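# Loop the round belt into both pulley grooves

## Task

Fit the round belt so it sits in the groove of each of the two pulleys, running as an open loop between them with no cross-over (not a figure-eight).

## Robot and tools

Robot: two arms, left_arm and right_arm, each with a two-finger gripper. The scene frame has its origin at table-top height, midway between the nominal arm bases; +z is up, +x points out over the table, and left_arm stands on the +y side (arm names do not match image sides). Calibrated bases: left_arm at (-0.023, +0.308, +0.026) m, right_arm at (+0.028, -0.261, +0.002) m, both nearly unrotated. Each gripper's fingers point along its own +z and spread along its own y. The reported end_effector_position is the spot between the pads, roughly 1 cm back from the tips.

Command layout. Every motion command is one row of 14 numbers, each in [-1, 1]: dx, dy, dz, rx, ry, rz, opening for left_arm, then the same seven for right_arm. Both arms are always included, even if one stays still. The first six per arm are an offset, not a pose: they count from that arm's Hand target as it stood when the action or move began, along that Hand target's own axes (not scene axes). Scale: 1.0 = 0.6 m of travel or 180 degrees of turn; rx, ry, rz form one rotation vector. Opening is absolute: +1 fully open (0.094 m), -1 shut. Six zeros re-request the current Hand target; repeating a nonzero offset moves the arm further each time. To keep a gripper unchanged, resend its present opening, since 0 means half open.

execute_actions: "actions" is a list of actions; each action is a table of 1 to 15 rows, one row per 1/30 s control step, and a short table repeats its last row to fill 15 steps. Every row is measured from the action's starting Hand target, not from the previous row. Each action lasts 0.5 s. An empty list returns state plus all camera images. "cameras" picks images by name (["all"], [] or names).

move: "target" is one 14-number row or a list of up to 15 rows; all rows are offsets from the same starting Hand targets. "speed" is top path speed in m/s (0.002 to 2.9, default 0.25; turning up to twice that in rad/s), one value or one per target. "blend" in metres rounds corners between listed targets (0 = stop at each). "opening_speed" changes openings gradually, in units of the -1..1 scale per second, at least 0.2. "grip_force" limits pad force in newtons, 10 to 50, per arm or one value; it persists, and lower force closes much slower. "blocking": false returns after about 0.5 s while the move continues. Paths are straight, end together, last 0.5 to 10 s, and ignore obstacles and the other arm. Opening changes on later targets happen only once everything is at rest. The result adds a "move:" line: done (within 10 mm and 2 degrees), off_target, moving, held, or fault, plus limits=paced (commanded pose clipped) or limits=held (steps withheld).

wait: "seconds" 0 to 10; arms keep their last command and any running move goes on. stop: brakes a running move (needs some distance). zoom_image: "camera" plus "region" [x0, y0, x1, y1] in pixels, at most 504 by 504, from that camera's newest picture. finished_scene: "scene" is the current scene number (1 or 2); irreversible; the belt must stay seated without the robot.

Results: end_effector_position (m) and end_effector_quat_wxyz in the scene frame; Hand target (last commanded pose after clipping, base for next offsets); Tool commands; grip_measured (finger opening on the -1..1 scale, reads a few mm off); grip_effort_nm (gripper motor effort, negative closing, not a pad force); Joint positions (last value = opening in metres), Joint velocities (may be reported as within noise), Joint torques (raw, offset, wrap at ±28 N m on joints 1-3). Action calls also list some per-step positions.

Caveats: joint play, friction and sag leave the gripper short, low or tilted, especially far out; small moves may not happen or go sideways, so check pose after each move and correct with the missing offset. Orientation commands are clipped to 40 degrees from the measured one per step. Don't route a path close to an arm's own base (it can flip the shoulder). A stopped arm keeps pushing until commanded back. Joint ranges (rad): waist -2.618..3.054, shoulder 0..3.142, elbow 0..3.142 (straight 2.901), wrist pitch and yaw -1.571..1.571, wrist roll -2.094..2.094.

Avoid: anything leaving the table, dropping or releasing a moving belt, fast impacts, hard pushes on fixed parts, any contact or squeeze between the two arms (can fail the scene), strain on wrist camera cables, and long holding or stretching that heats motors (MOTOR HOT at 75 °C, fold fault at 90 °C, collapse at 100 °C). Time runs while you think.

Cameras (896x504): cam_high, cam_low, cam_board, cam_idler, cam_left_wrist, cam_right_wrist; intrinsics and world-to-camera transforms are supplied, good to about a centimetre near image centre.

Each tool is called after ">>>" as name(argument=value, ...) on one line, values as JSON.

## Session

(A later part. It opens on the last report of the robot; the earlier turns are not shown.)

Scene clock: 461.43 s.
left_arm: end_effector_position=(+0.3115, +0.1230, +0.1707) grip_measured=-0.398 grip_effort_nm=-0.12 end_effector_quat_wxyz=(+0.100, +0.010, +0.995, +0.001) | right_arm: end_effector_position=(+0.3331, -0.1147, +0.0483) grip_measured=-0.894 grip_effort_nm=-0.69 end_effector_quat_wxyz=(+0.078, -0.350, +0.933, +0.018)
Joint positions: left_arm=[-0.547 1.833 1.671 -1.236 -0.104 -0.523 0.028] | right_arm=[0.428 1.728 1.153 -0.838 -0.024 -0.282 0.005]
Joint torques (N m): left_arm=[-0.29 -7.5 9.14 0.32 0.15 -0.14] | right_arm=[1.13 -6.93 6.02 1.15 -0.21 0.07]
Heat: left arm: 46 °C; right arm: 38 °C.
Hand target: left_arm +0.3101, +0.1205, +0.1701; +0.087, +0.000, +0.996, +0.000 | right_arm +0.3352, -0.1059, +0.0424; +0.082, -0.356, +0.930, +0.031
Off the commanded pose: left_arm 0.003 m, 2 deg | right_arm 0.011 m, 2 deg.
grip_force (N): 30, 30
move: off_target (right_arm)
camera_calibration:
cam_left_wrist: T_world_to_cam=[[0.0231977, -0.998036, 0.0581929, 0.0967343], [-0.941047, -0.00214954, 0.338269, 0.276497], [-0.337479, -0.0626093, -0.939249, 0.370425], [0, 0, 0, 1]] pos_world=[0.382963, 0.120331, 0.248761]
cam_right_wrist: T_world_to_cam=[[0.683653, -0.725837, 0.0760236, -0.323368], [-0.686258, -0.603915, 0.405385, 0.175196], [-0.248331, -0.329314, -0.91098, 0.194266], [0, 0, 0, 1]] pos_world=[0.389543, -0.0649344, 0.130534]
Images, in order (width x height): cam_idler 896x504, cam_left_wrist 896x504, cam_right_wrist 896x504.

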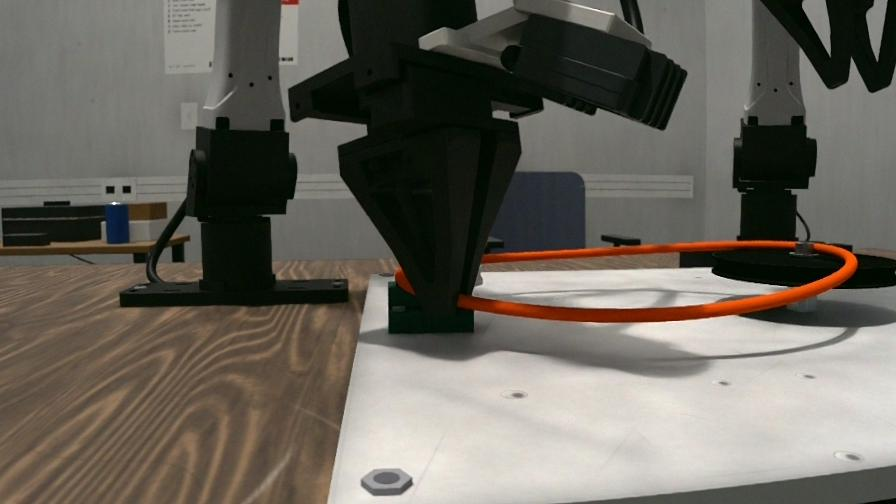

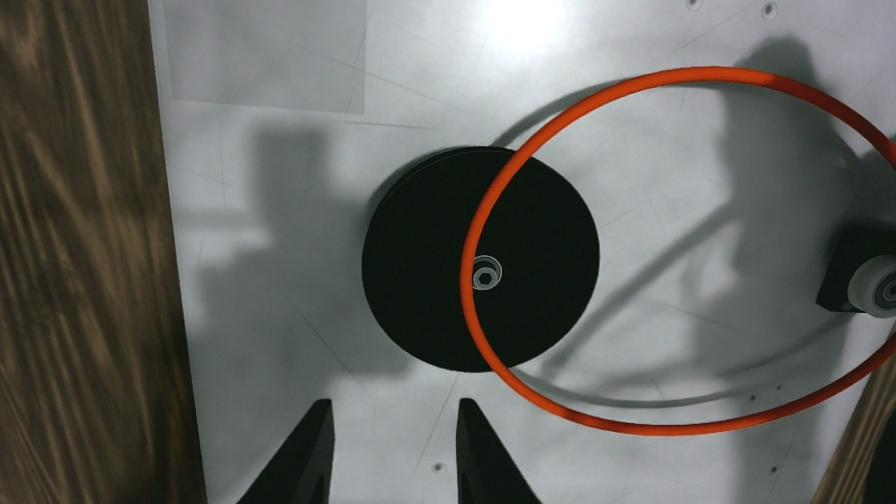

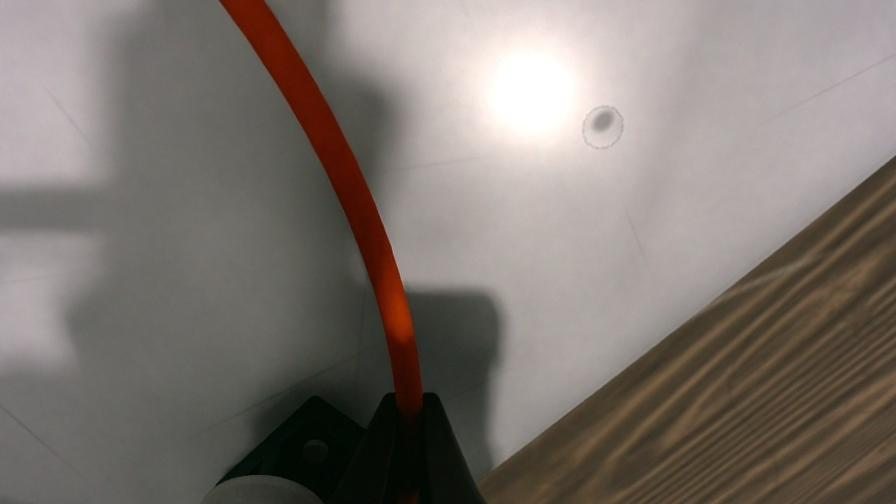

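>>> move(target=[0, 0, 0, 0, 0, 0, -0.4, -0.0113, 0.0075, -0.0267, 0, 0, 0, -0.95], cameras=["cam_idler", "cam_right_wrist"], speed=0.06)

>>> zoom_image(camera="cam_idler", region=[370, 150, 600, 350])

Scene clock: 473.73 s.
left_arm: end_effector_position=(+0.3115, +0.1230, +0.1707) grip_measured=-0.398 grip_effort_nm=-0.12 end_effector_quat_wxyz=(+0.100, +0.010, +0.995, +0.001) | right_arm: end_effector_position=(+0.3378, -0.1055, +0.0555) grip_measured=-0.894 grip_effort_nm=-0.69 end_effector_quat_wxyz=(+0.090, -0.356, +0.930, +0.020)
Joint positions: left_arm=[-0.547 1.833 1.671 -1.236 -0.104 -0.523 0.028] | right_arm=[0.447 1.728 1.179 -0.838 -0.024 -0.276 0.005]
Joint torques (N m): left_arm=[-0.5 -7.62 8.99 0.33 0.13 -0.15] | right_arm=[1.05 -8.23 8.7 0.51 -0.18 0.15]
Heat: left arm: 46 °C; right arm: 37 °C.
Hand target: left_arm +0.3101, +0.1205, +0.1701; +0.087, +0.000, +0.996, +0.000 | right_arm +0.3350, -0.1000, +0.0593; +0.081, -0.356, +0.930, +0.031
Off the commanded pose: left_arm 0.003 m, 2 deg | right_arm 0.007 m, 2 deg.
grip_force (N): 30, 30
move: done
camera_calibration:
cam_right_wrist: T_world_to_cam=[[0.690691, -0.718381, 0.0829124, -0.322428], [-0.687665, -0.616993, 0.38267, 0.181363], [-0.223747, -0.321323, -0.920157, 0.198009], [0, 0, 0, 1]] pos_world=[0.39172, -0.0561016, 0.139531]
Images, in order (width x height): cam_idler 896x504, cam_right_wrist 896x504.

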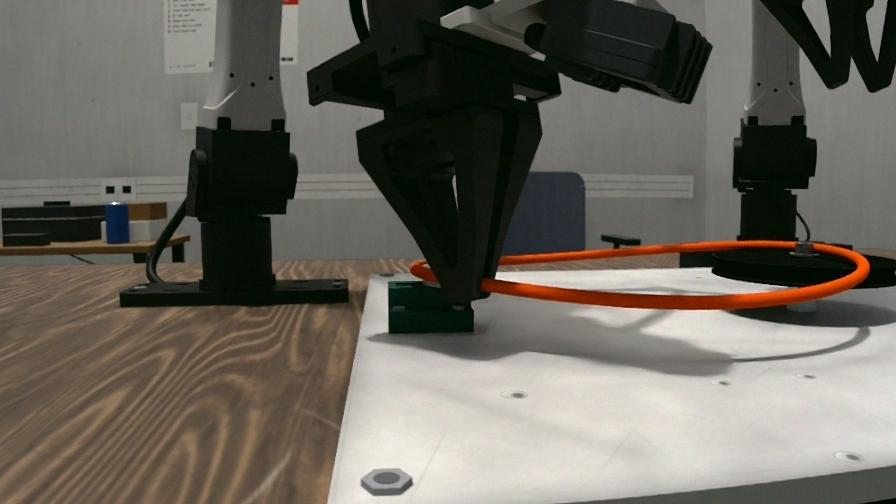

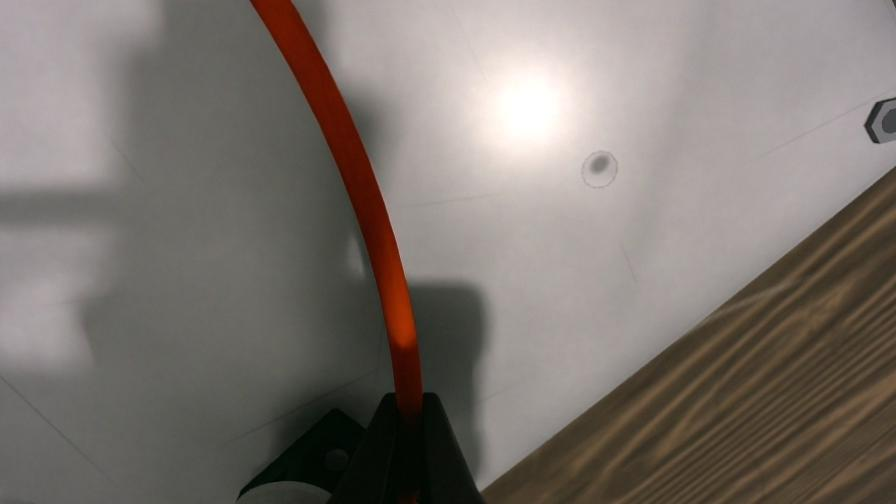

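Scaled by 2.191 from the camera's 896x504 image, which has a finer 1280x720 frame.

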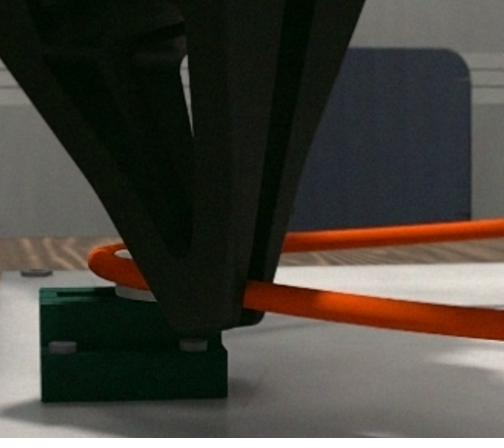

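>>> zoom_image(camera="cam_idler", region=[395, 250, 475, 310])

Scaled by 6.300 from the camera's 896x504 image, which has a finer 1280x720 frame.

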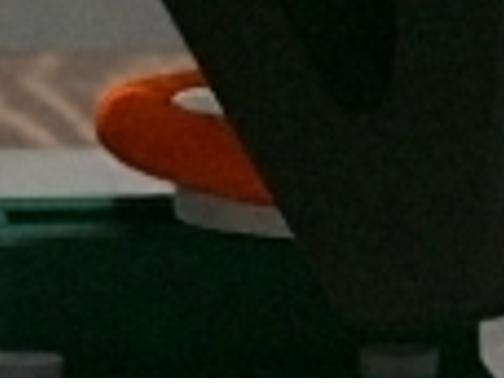

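>>> move(target=[0, 0, 0, 0, 0, 0, -0.4, 0.0012, 0.0037, 0.0265, 0, 0, 0, -0.95], cameras=["cam_idler", "cam_right_wrist"], speed=0.06)

>>> zoom_image(camera="cam_idler", region=[390, 230, 510, 320])

Scene clock: 492.13 s.
left_arm: end_effector_position=(+0.3115, +0.1230, +0.1707) grip_measured=-0.398 grip_effort_nm=-0.12 end_effector_quat_wxyz=(+0.100, +0.010, +0.995, +0.001) | right_arm: end_effector_position=(+0.3360, -0.1039, +0.0507) grip_measured=-0.894 grip_effort_nm=-0.69 end_effector_quat_wxyz=(+0.083, -0.355, +0.931, +0.020)
Joint positions: left_arm=[-0.547 1.833 1.671 -1.236 -0.104 -0.523 0.028] | right_arm=[0.453 1.742 1.179 -0.838 -0.024 -0.267 0.005]
Joint torques (N m): left_arm=[-0.54 -7.61 9.09 0.39 0.16 -0.21] | right_arm=[1.24 -7.31 5.53 1.11 -0.16 0.2]
Heat: left arm: 47 °C; right arm: 37 °C.
Hand target: left_arm +0.3101, +0.1205, +0.1701; +0.087, +0.000, +0.996, +0.000 | right_arm +0.3351, -0.0970, +0.0434; +0.081, -0.356, +0.930, +0.031
Off the commanded pose: left_arm 0.003 m, 2 deg | right_arm 0.010 m, 1 deg.
grip_force (N): 30, 30
move: done
camera_calibration:
cam_right_wrist: T_world_to_cam=[[0.689918, -0.719781, 0.076998, -0.319191], [-0.68388, -0.613219, 0.395312, 0.181406], [-0.237321, -0.32539, -0.915314, 0.197711], [0, 0, 0, 1]] pos_world=[0.391197, -0.0541728, 0.133833]
Images, in order (width x height): cam_idler 896x504, cam_right_wrist 896x504.

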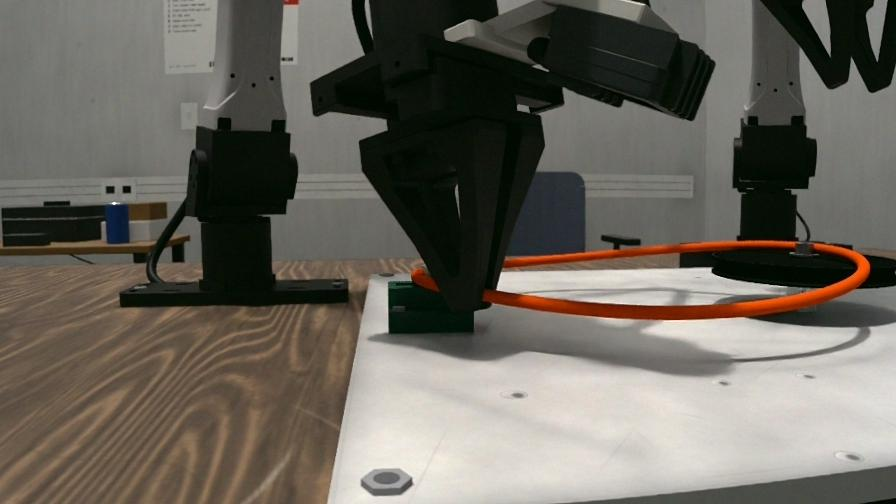

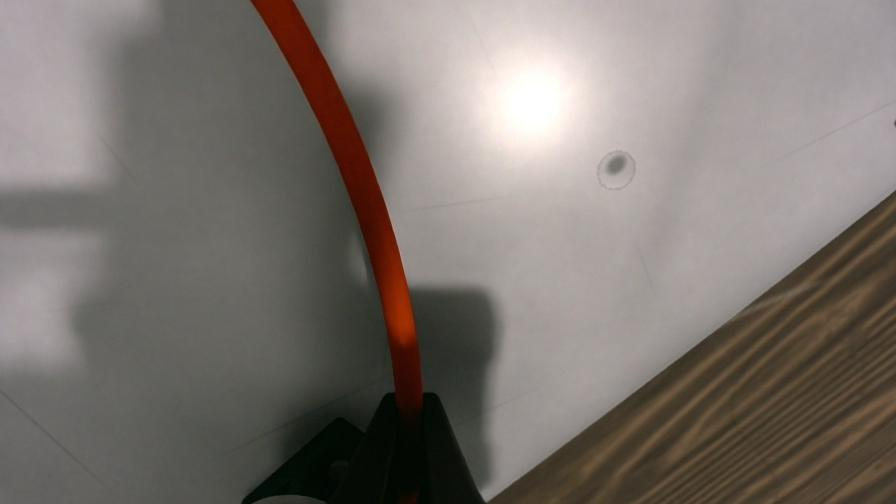

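Scaled by 4.200 from the camera's 896x504 image, which has a finer 1280x720 frame.

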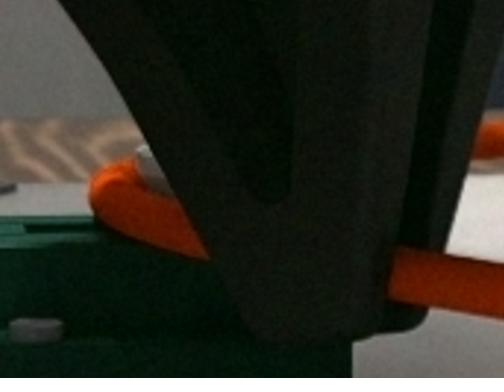

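>>> move(target=[0, 0, 0, 0, 0, 0, -0.4, -0.0066, 0.0074, 0, 0, 0, 0, -0.95], cameras=["cam_idler", "cam_left_wrist"], speed=0.06)

>>> zoom_image(camera="cam_idler", region=[390, 230, 510, 320])

Scene clock: 500.73 s.
left_arm: end_effector_position=(+0.3115, +0.1230, +0.1707) grip_measured=-0.398 grip_effort_nm=-0.12 end_effector_quat_wxyz=(+0.100, +0.010, +0.995, +0.001) | right_arm: end_effector_position=(+0.3330, -0.0992, +0.0483) grip_measured=-0.894 grip_effort_nm=-0.69 end_effector_quat_wxyz=(+0.079, -0.356, +0.931, +0.021)
Joint positions: left_arm=[-0.547 1.833 1.671 -1.236 -0.104 -0.523 0.028] | right_arm=[0.469 1.75 1.179 -0.838 -0.024 -0.253 0.005]
Joint torques (N m): left_arm=[-0.44 -7.69 8.95 0.36 0.12 -0.18] | right_arm=[1.24 -7.27 6.64 1.05 -0.13 0.22]
Heat: left arm: 47 °C; right arm: 37 °C.
Hand target: left_arm +0.3101, +0.1205, +0.1701; +0.087, +0.000, +0.996, +0.000 | right_arm +0.3350, -0.0910, +0.0441; +0.081, -0.356, +0.930, +0.031
Off the commanded pose: left_arm 0.003 m, 2 deg | right_arm 0.009 m, 1 deg.
grip_force (N): 30, 30
move: done
camera_calibration:
cam_left_wrist: T_world_to_cam=[[0.0231977, -0.998036, 0.0581929, 0.0967343], [-0.941047, -0.00214954, 0.338269, 0.276497], [-0.337479, -0.0626093, -0.939249, 0.370425], [0, 0, 0, 1]] pos_world=[0.382963, 0.120331, 0.248761]
Images, in order (width x height): cam_idler 896x504, cam_left_wrist 896x504.

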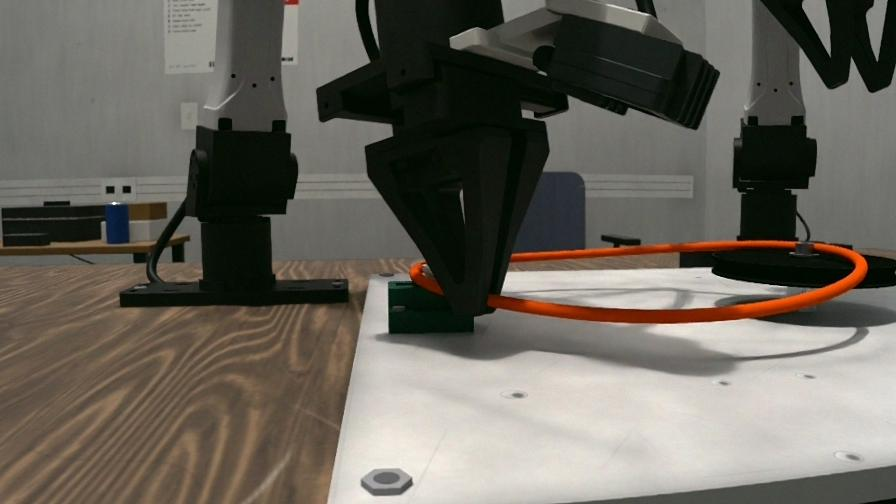

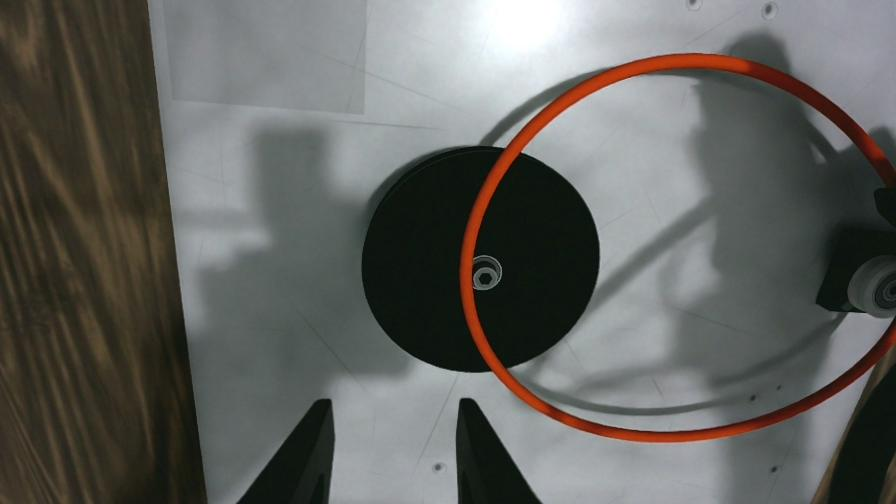

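Scaled by 4.200 from the camera's 896x504 image, which has a finer 1280x720 frame.

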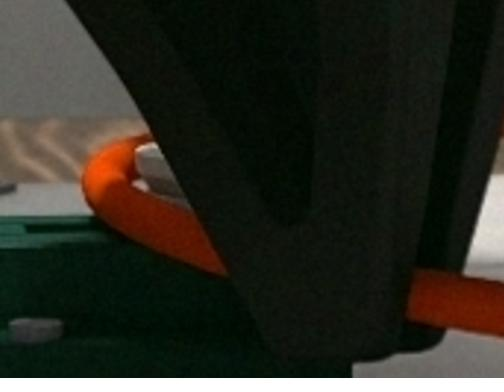

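>>> move(target=[0, 0, 0, 0, 0, 0, -0.4, 0, 0, 0, 0, 0, 0, -0.6], cameras=["cam_idler", "cam_left_wrist", "cam_right_wrist"], opening_speed=0.3)

>>> zoom_image(camera="cam_idler", region=[390, 230, 510, 320])

Scene clock: 513.20 s.
left_arm: end_effector_position=(+0.3115, +0.1230, +0.1707) grip_measured=-0.398 grip_effort_nm=-0.12 end_effector_quat_wxyz=(+0.100, +0.010, +0.995, +0.001) | right_arm: end_effector_position=(+0.3330, -0.0992, +0.0483) grip_measured=-0.603 grip_effort_nm=0.12 end_effector_quat_wxyz=(+0.079, -0.356, +0.931, +0.021)
Joint positions: left_arm=[-0.547 1.833 1.671 -1.236 -0.104 -0.523 0.028] | right_arm=[0.469 1.75 1.179 -0.838 -0.024 -0.253 0.019]
Joint torques (N m): left_arm=[-0.35 -7.72 9.16 0.34 0.23 -0.15] | right_arm=[1.22 -7.25 6.63 1.05 -0.13 0.21]
Heat: left arm: 47 °C; right arm: 36 °C.
Hand target: left_arm +0.3101, +0.1205, +0.1701; +0.087, +0.000, +0.996, +0.000 | right_arm +0.3350, -0.0910, +0.0441; +0.081, -0.356, +0.930, +0.031
Off the commanded pose: left_arm 0.003 m, 2 deg | right_arm 0.009 m, 1 deg.
grip_force (N): 30, 30
move: done
camera_calibration:
cam_left_wrist: T_world_to_cam=[[0.0231977, -0.998036, 0.0581929, 0.0967343], [-0.941047, -0.00214954, 0.338269, 0.276497], [-0.337479, -0.0626093, -0.939249, 0.370425], [0, 0, 0, 1]] pos_world=[0.382963, 0.120331, 0.248761]
cam_right_wrist: T_world_to_cam=[[0.692298, -0.717968, 0.0724258, -0.313972], [-0.679119, -0.614308, 0.401775, 0.181174], [-0.24397, -0.327334, -0.91287, 0.198149], [0, 0, 0, 1]] pos_world=[0.388744, -0.0492644, 0.130833]
Images, in order (width x height): cam_idler 896x504, cam_left_wrist 896x504, cam_right_wrist 896x504.

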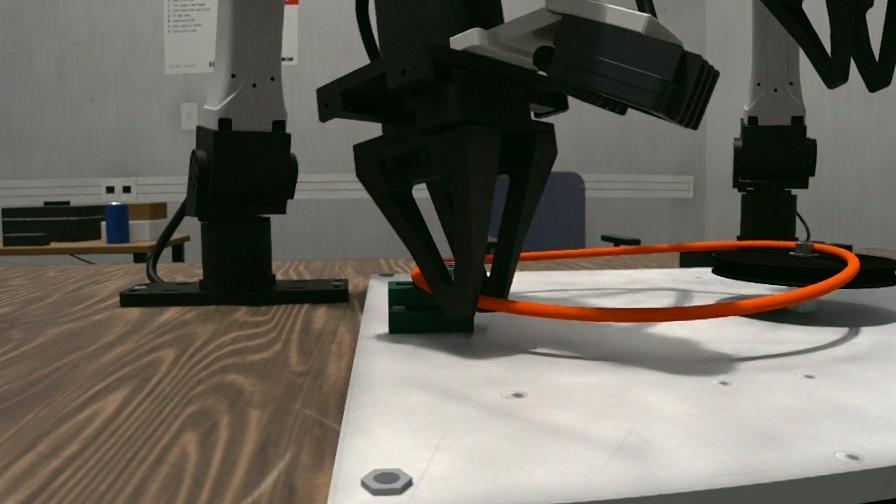

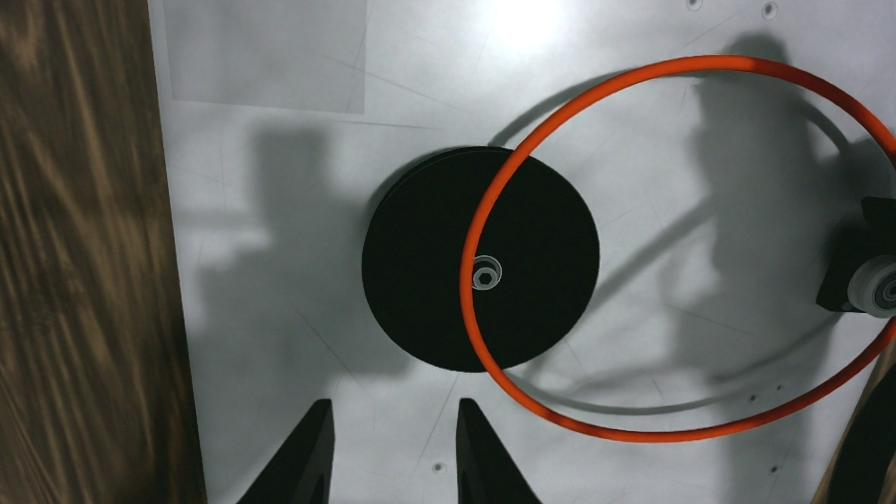

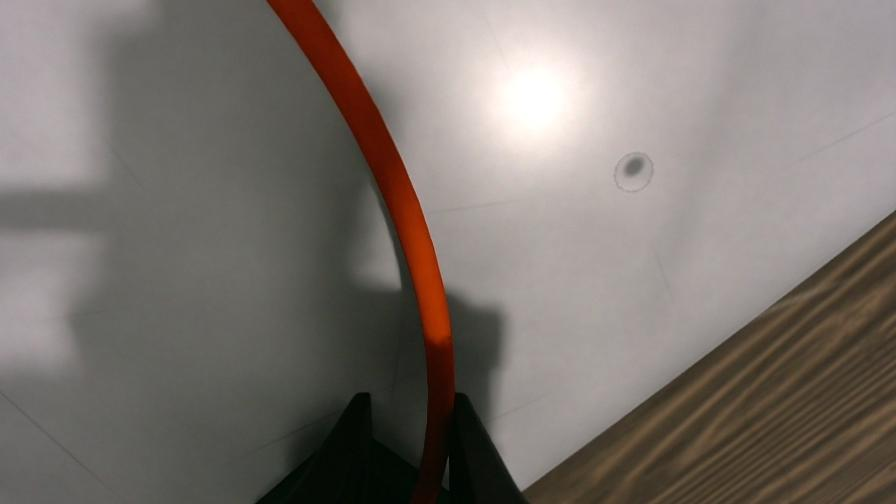

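Scaled by 4.200 from the camera's 896x504 image, which has a finer 1280x720 frame.

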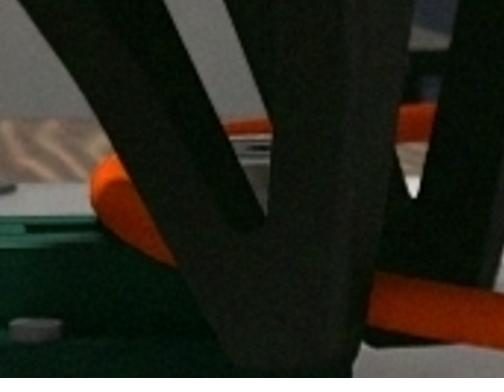

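>>> move(target=[0, 0, 0, 0, 0, 0, -0.4, 0.0127, -0.0243, -0.0022, 0, 0, 0, -0.6], cameras=["cam_idler", "cam_left_wrist", "cam_right_wrist"], speed=0.06)

>>> zoom_image(camera="cam_idler", region=[390, 230, 510, 320])

Scene clock: 527.20 s.
left_arm: end_effector_position=(+0.3115, +0.1230, +0.1707) grip_measured=-0.398 grip_effort_nm=-0.12 end_effector_quat_wxyz=(+0.100, +0.010, +0.995, +0.001) | right_arm: end_effector_position=(+0.3386, -0.1102, +0.0483) grip_measured=-0.603 grip_effort_nm=0.12 end_effector_quat_wxyz=(+0.079, -0.348, +0.934, +0.019)
Joint positions: left_arm=[-0.547 1.833 1.671 -1.236 -0.104 -0.523 0.028] | right_arm=[0.433 1.75 1.179 -0.838 -0.024 -0.273 0.019]
Joint torques (N m): left_arm=[-0.57 -7.62 8.81 0.35 0.21 -0.17] | right_arm=[0.23 -8.46 5.39 1.05 -0.22 -0.11]
Heat: left arm: 47 °C; right arm: 36 °C.
Hand target: left_arm +0.3101, +0.1205, +0.1701; +0.087, +0.000, +0.996, +0.000 | right_arm +0.3390, -0.1071, +0.0441; +0.081, -0.356, +0.930, +0.031
Off the commanded pose: left_arm 0.003 m, 2 deg | right_arm 0.005 m, 2 deg.
grip_force (N): 30, 30
move: done
camera_calibration:
cam_left_wrist: T_world_to_cam=[[0.0231977, -0.998036, 0.0581929, 0.0967343], [-0.941047, -0.00214954, 0.338269, 0.276497], [-0.337479, -0.0626093, -0.939249, 0.370425], [0, 0, 0, 1]] pos_world=[0.382963, 0.120331, 0.248761]
cam_right_wrist: T_world_to_cam=[[0.680403, -0.728923, 0.0756463, -0.323096], [-0.689752, -0.602107, 0.402131, 0.183201], [-0.247576, -0.325789, -0.912452, 0.197231], [0, 0, 0, 1]] pos_world=[0.395029, -0.0609499, 0.130734]
Images, in order (width x height): cam_idler 896x504, cam_left_wrist 896x504, cam_right_wrist 896x504.

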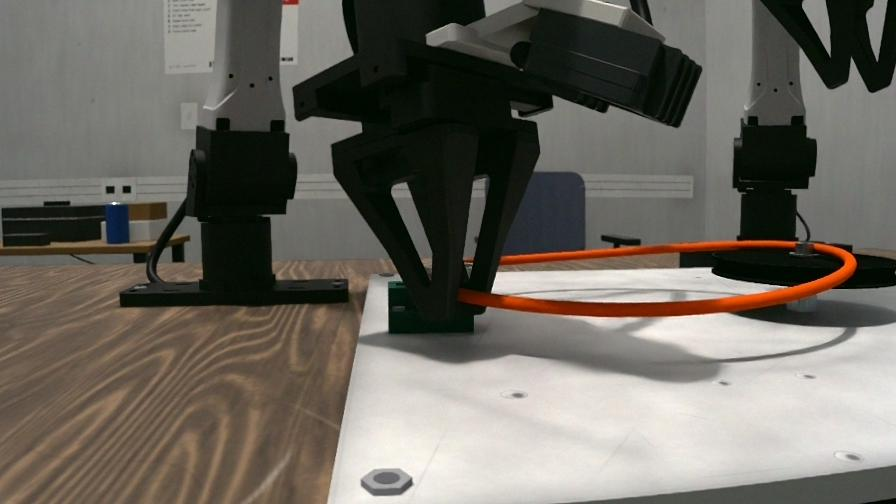

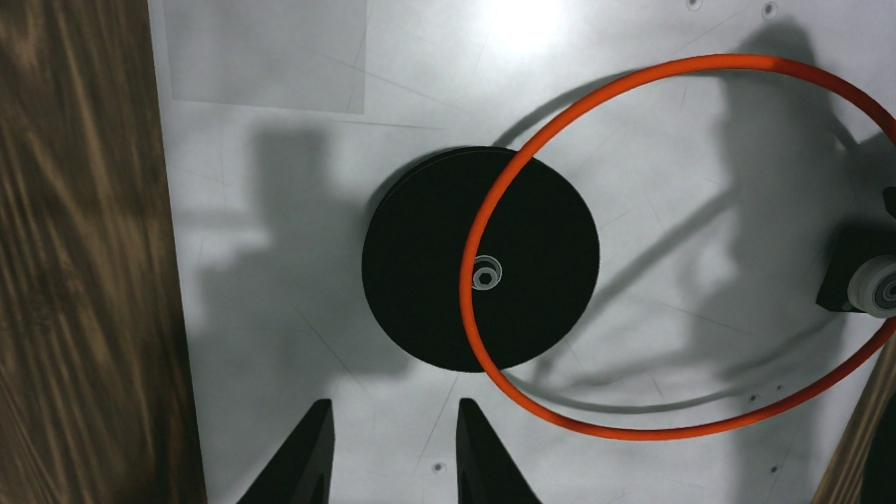

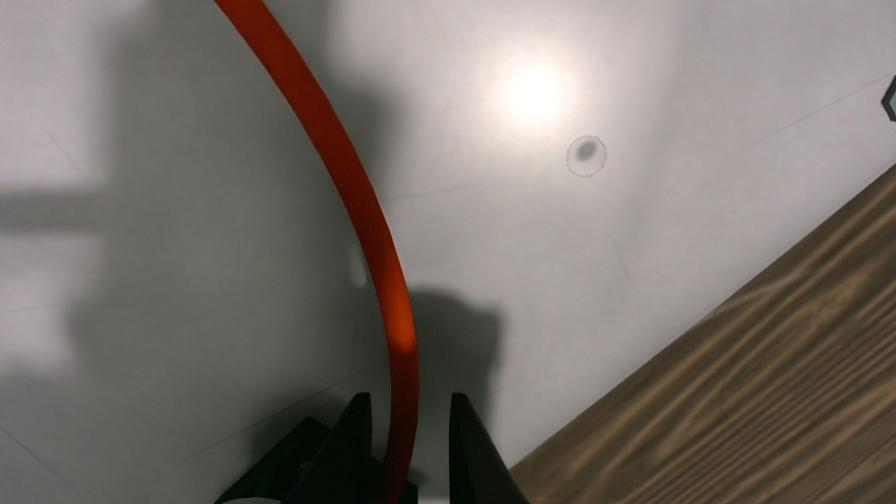

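Scaled by 4.200 from the camera's 896x504 image, which has a finer 1280x720 frame.

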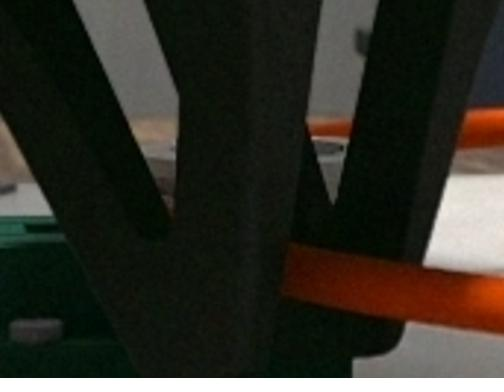

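>>> move(target=[0, 0, 0, 0, 0, 0, -0.4, -0.0173, 0, -0.0983, 0, 0, 0, -0.6], cameras=["cam_idler", "cam_left_wrist", "cam_right_wrist", "cam_board"], speed=0.08)

>>> zoom_image(camera="cam_idler", region=[390, 230, 510, 320])

Scene clock: 537.73 s.
left_arm: end_effector_position=(+0.3115, +0.1230, +0.1707) grip_measured=-0.398 grip_effort_nm=-0.12 end_effector_quat_wxyz=(+0.100, +0.010, +0.995, +0.001) | right_arm: end_effector_position=(+0.3397, -0.1097, +0.0882) grip_measured=-0.603 grip_effort_nm=0.12 end_effector_quat_wxyz=(+0.072, -0.349, +0.934, +0.018)
Joint positions: left_arm=[-0.547 1.833 1.671 -1.236 -0.104 -0.523 0.028] | right_arm=[0.433 1.73 1.322 -1.016 -0.024 -0.273 0.019]
Joint torques (N m): left_arm=[-0.57 -7.69 8.85 0.35 0.16 -0.21] | right_arm=[0.09 -11.84 8.83 0.45 -0.22 -0.11]
Heat: left arm: 47 °C; right arm: 37 °C.
Hand target: left_arm +0.3101, +0.1205, +0.1701; +0.087, +0.000, +0.996, +0.000 | right_arm +0.3390, -0.1071, +0.1040; +0.081, -0.356, +0.930, +0.031
Off the commanded pose: left_arm 0.003 m, 2 deg | right_arm 0.016 m, 2 deg.
grip_force (N): 30, 30
move: off_target (right_arm)
camera_calibration:
cam_left_wrist: T_world_to_cam=[[0.0231977, -0.998036, 0.0581929, 0.0967343], [-0.941047, -0.00214954, 0.338269, 0.276497], [-0.337479, -0.0626093, -0.939249, 0.370425], [0, 0, 0, 1]] pos_world=[0.382963, 0.120331, 0.248761]
cam_right_wrist: T_world_to_cam=[[0.681424, -0.728442, 0.0709463, -0.326413], [-0.684039, -0.5994, 0.415705, 0.165344], [-0.260292, -0.331802, -0.906728, 0.237349], [0, 0, 0, 1]] pos_world=[0.397308, -0.0599126, 0.169634]
Images, in order (width x height): cam_board 896x504, cam_idler 896x504, cam_left_wrist 896x504, cam_right_wrist 896x504.

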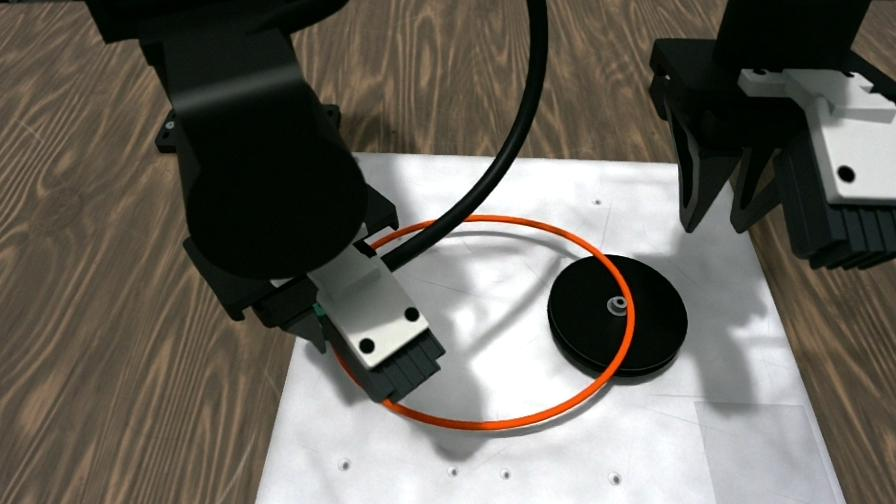

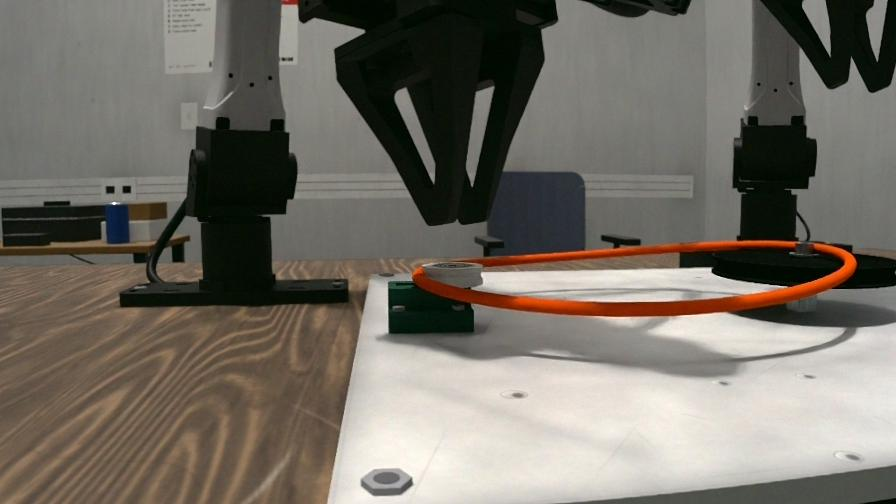

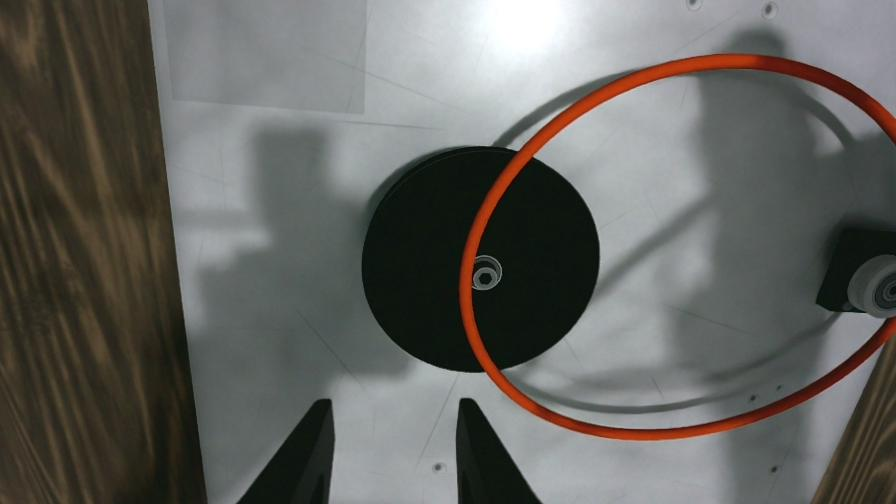

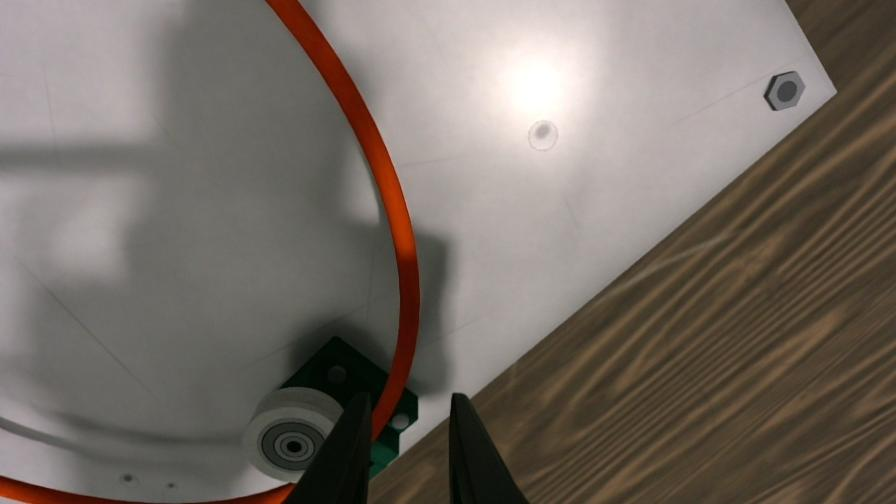

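Scaled by 4.200 from the camera's 896x504 image, which has a finer 1280x720 frame.

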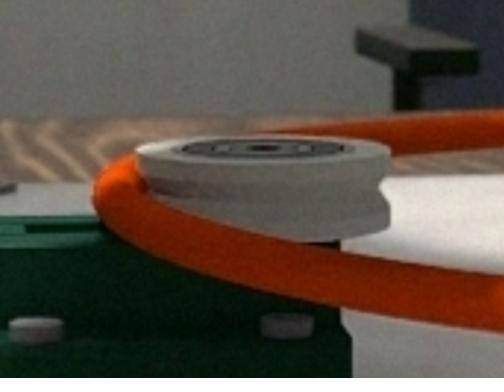

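>>> zoom_image(camera="cam_left_wrist", region=[340, 40, 680, 440])

>>> zoom_image(camera="cam_idler", region=[640, 210, 896, 330])

Scaled by 1.260 from the camera's 896x504 image, which has a finer 1280x720 frame.

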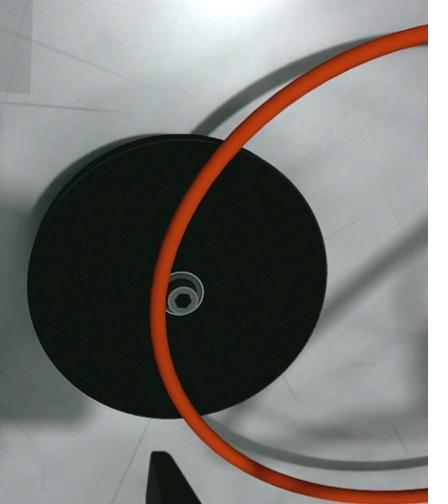

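Scaled by 1.969 from the camera's 896x504 image, which has a finer 1280x720 frame.

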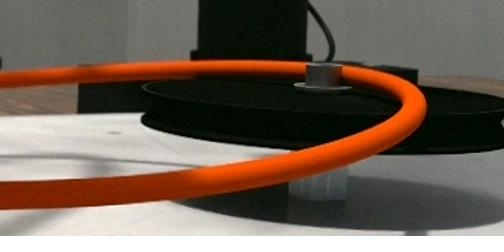

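>>> move(target=[-0.0596, -0.0863, 0.0985, 0.0405, 0, 0.2297, -0.6, 0.1332, -0.072, -0.118, 0, 0, 0, -0.6], cameras=["cam_idler", "cam_left_wrist", "cam_board", "cam_high"], speed=0.15)

>>> zoom_image(camera="cam_idler", region=[390, 230, 510, 320])

>>> zoom_image(camera="cam_left_wrist", region=[240, 200, 600, 460])

Scene clock: 605.20 s.
left_arm: end_effector_position=(+0.3435, +0.0798, +0.1186) grip_measured=-0.598 grip_effort_nm=-0.12 end_effector_quat_wxyz=(+0.063, +0.351, +0.934, -0.018) | right_arm: end_effector_position=(+0.3084, -0.2026, +0.1526) grip_measured=-0.603 grip_effort_nm=0.12 end_effector_quat_wxyz=(+0.080, -0.349, +0.934, +0.015)
Joint positions: left_arm=[-0.547 2.075 1.81 -1.175 0.011 0.164 0.019] | right_arm=[0.163 1.485 1.322 -1.256 -0.06 -0.541 0.019]
Joint torques (N m): left_arm=[-0.16 -9.54 8.96 0.94 0.24 0.25] | right_arm=[-0.02 -8.83 7.04 0.44 -0.35 -0.12]
Heat: left arm: 48 °C; right arm: 41 °C.
Hand target: left_arm +0.3555, +0.0687, +0.1180; +0.081, +0.357, +0.930, -0.031 | right_arm +0.3001, -0.2000, +0.1598; +0.081, -0.356, +0.930, +0.031
Off the commanded pose: left_arm 0.016 m, 3 deg | right_arm 0.011 m, 2 deg.
grip_force (N): 30, 30
move: off_target (left_arm, right_arm)
camera_calibration:
cam_left_wrist: T_world_to_cam=[[-0.619623, -0.783475, 0.0472718, 0.26091], [-0.70592, 0.582592, 0.402819, 0.189049], [-0.343139, 0.216226, -0.914058, 0.306384], [0, 0, 0, 1]] pos_world=[0.400251, 0.0280299, 0.191566]
Images, in order (width x height): cam_high 896x504, cam_board 896x504, cam_idler 896x504, cam_left_wrist 896x504.

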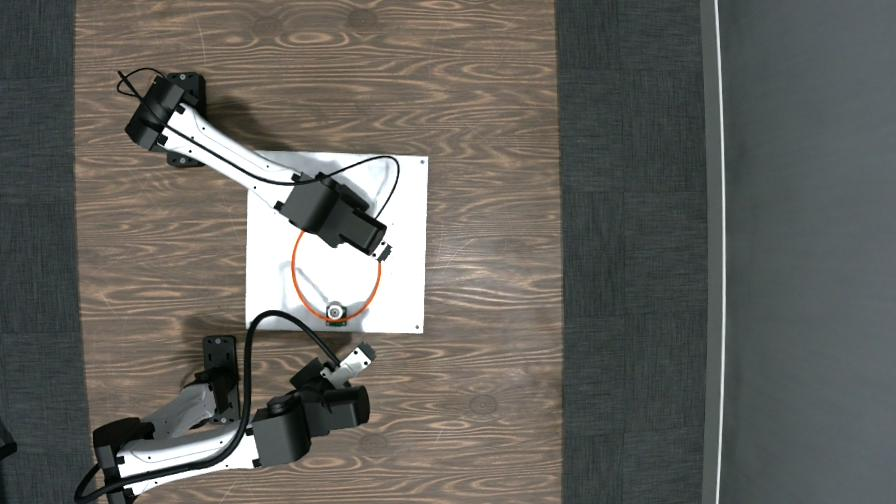

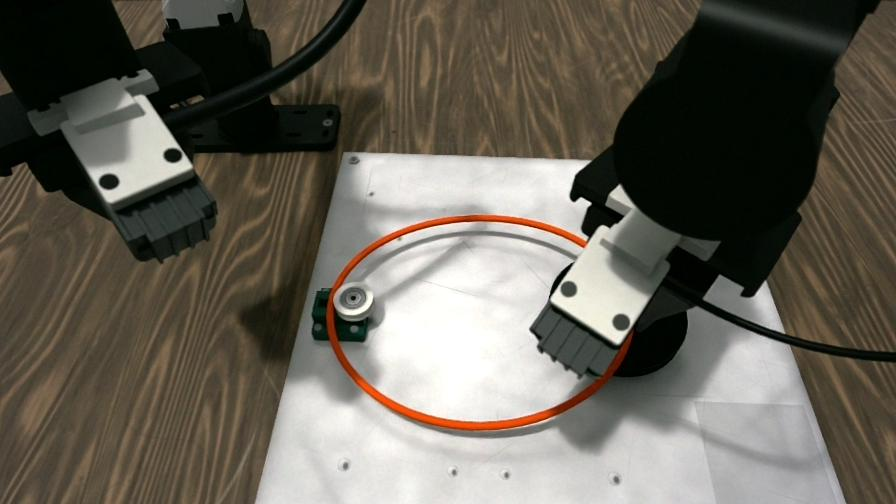

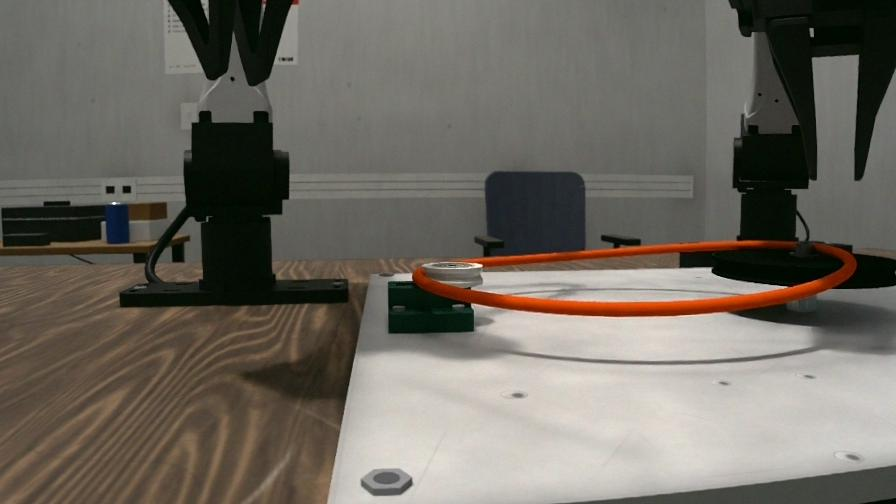

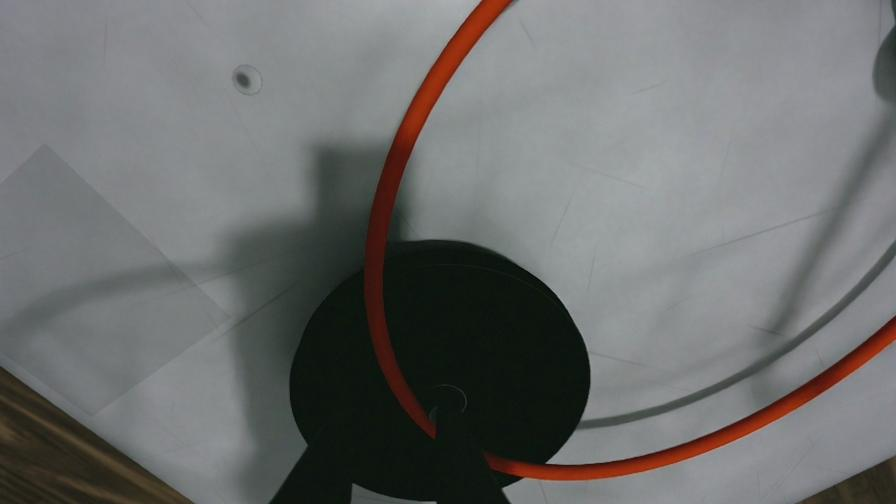

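Scaled by 4.200 from the camera's 896x504 image, which has a finer 1280x720 frame.

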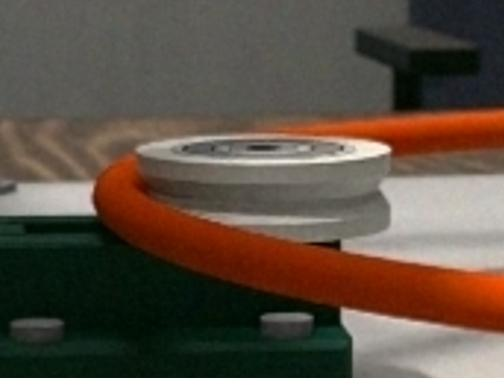

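Scaled by 1.400 from the camera's 896x504 image, which has a finer 1280x720 frame.

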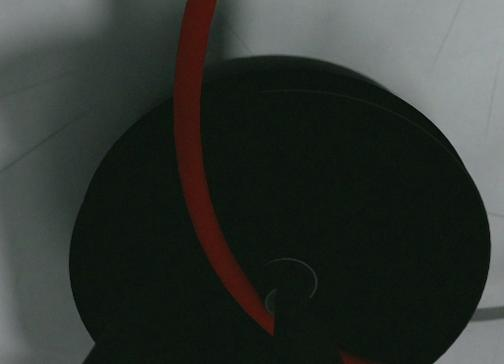

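>>> move(target=[-0.0398, 0.0107, 0.0105, 0.0144, 0, 0.0821, -0.6, 0, 0, 0, 0, 0, 0, -0.6], cameras=["cam_idler", "cam_left_wrist"], speed=0.1)

>>> zoom_image(camera="cam_left_wrist", region=[240, 160, 600, 460])

Scene clock: 640.30 s.
left_arm: end_effector_position=(+0.3795, +0.0572, +0.1207) grip_measured=-0.598 grip_effort_nm=-0.12 end_effector_quat_wxyz=(+0.092, +0.471, +0.877, -0.033) | right_arm: end_effector_position=(+0.3084, -0.2026, +0.1526) grip_measured=-0.603 grip_effort_nm=0.12 end_effector_quat_wxyz=(+0.080, -0.349, +0.934, +0.015)
Joint positions: left_arm=[-0.531 2.206 2.014 -1.191 0.057 0.443 0.019] | right_arm=[0.163 1.485 1.322 -1.256 -0.06 -0.541 0.019]
Joint torques (N m): left_arm=[0.38 -10.88 8.99 0.33 0.31 0.18] | right_arm=[-0.03 -8.83 7.04 0.44 -0.35 -0.12]
Heat: left arm: 48 °C; right arm: 41 °C.
Hand target: left_arm +0.3781, +0.0571, +0.1161; +0.077, +0.475, +0.875, -0.041 | right_arm +0.3001, -0.2000, +0.1598; +0.081, -0.356, +0.930, +0.031
Off the commanded pose: left_arm 0.005 m, 2 deg | right_arm 0.011 m, 2 deg.
grip_force (N): 30, 30
move: off_target (right_arm)
camera_calibration:
cam_left_wrist: T_world_to_cam=[[-0.806063, -0.59098, 0.0317091, 0.327148], [-0.546077, 0.763335, 0.345136, 0.162682], [-0.228173, 0.260886, -0.938017, 0.282195], [0, 0, 0, 1]] pos_world=[0.416928, -0.00446316, 0.198183]
Images, in order (width x height): cam_idler 896x504, cam_left_wrist 896x504.

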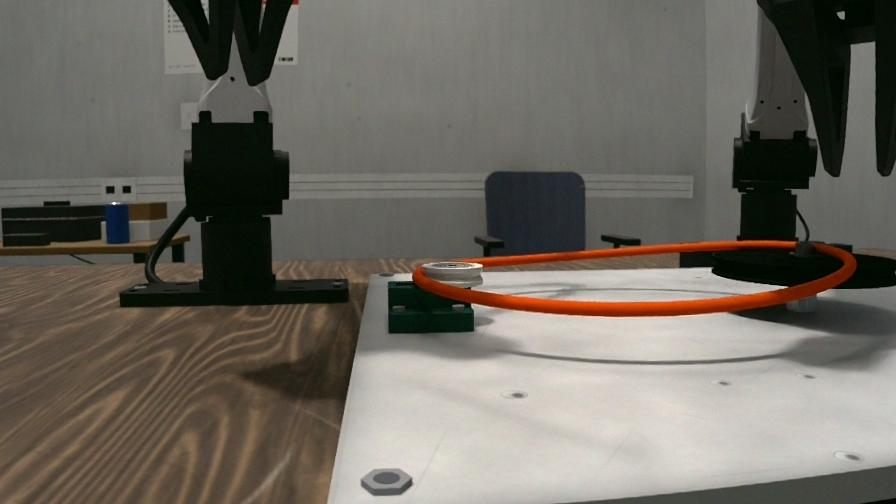

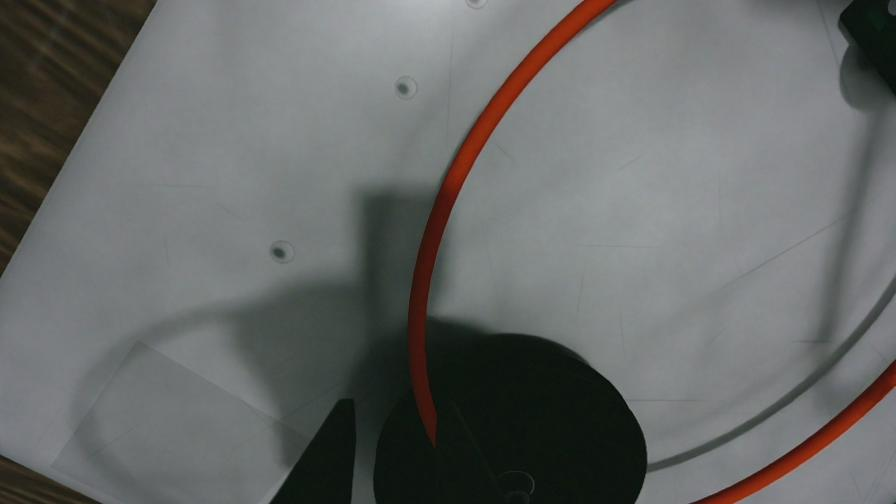

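Scaled by 1.400 from the camera's 896x504 image, which has a finer 1280x720 frame.

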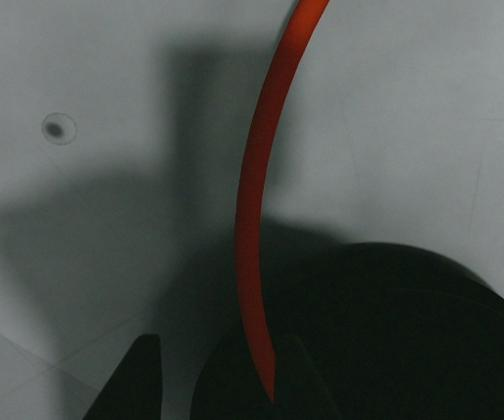

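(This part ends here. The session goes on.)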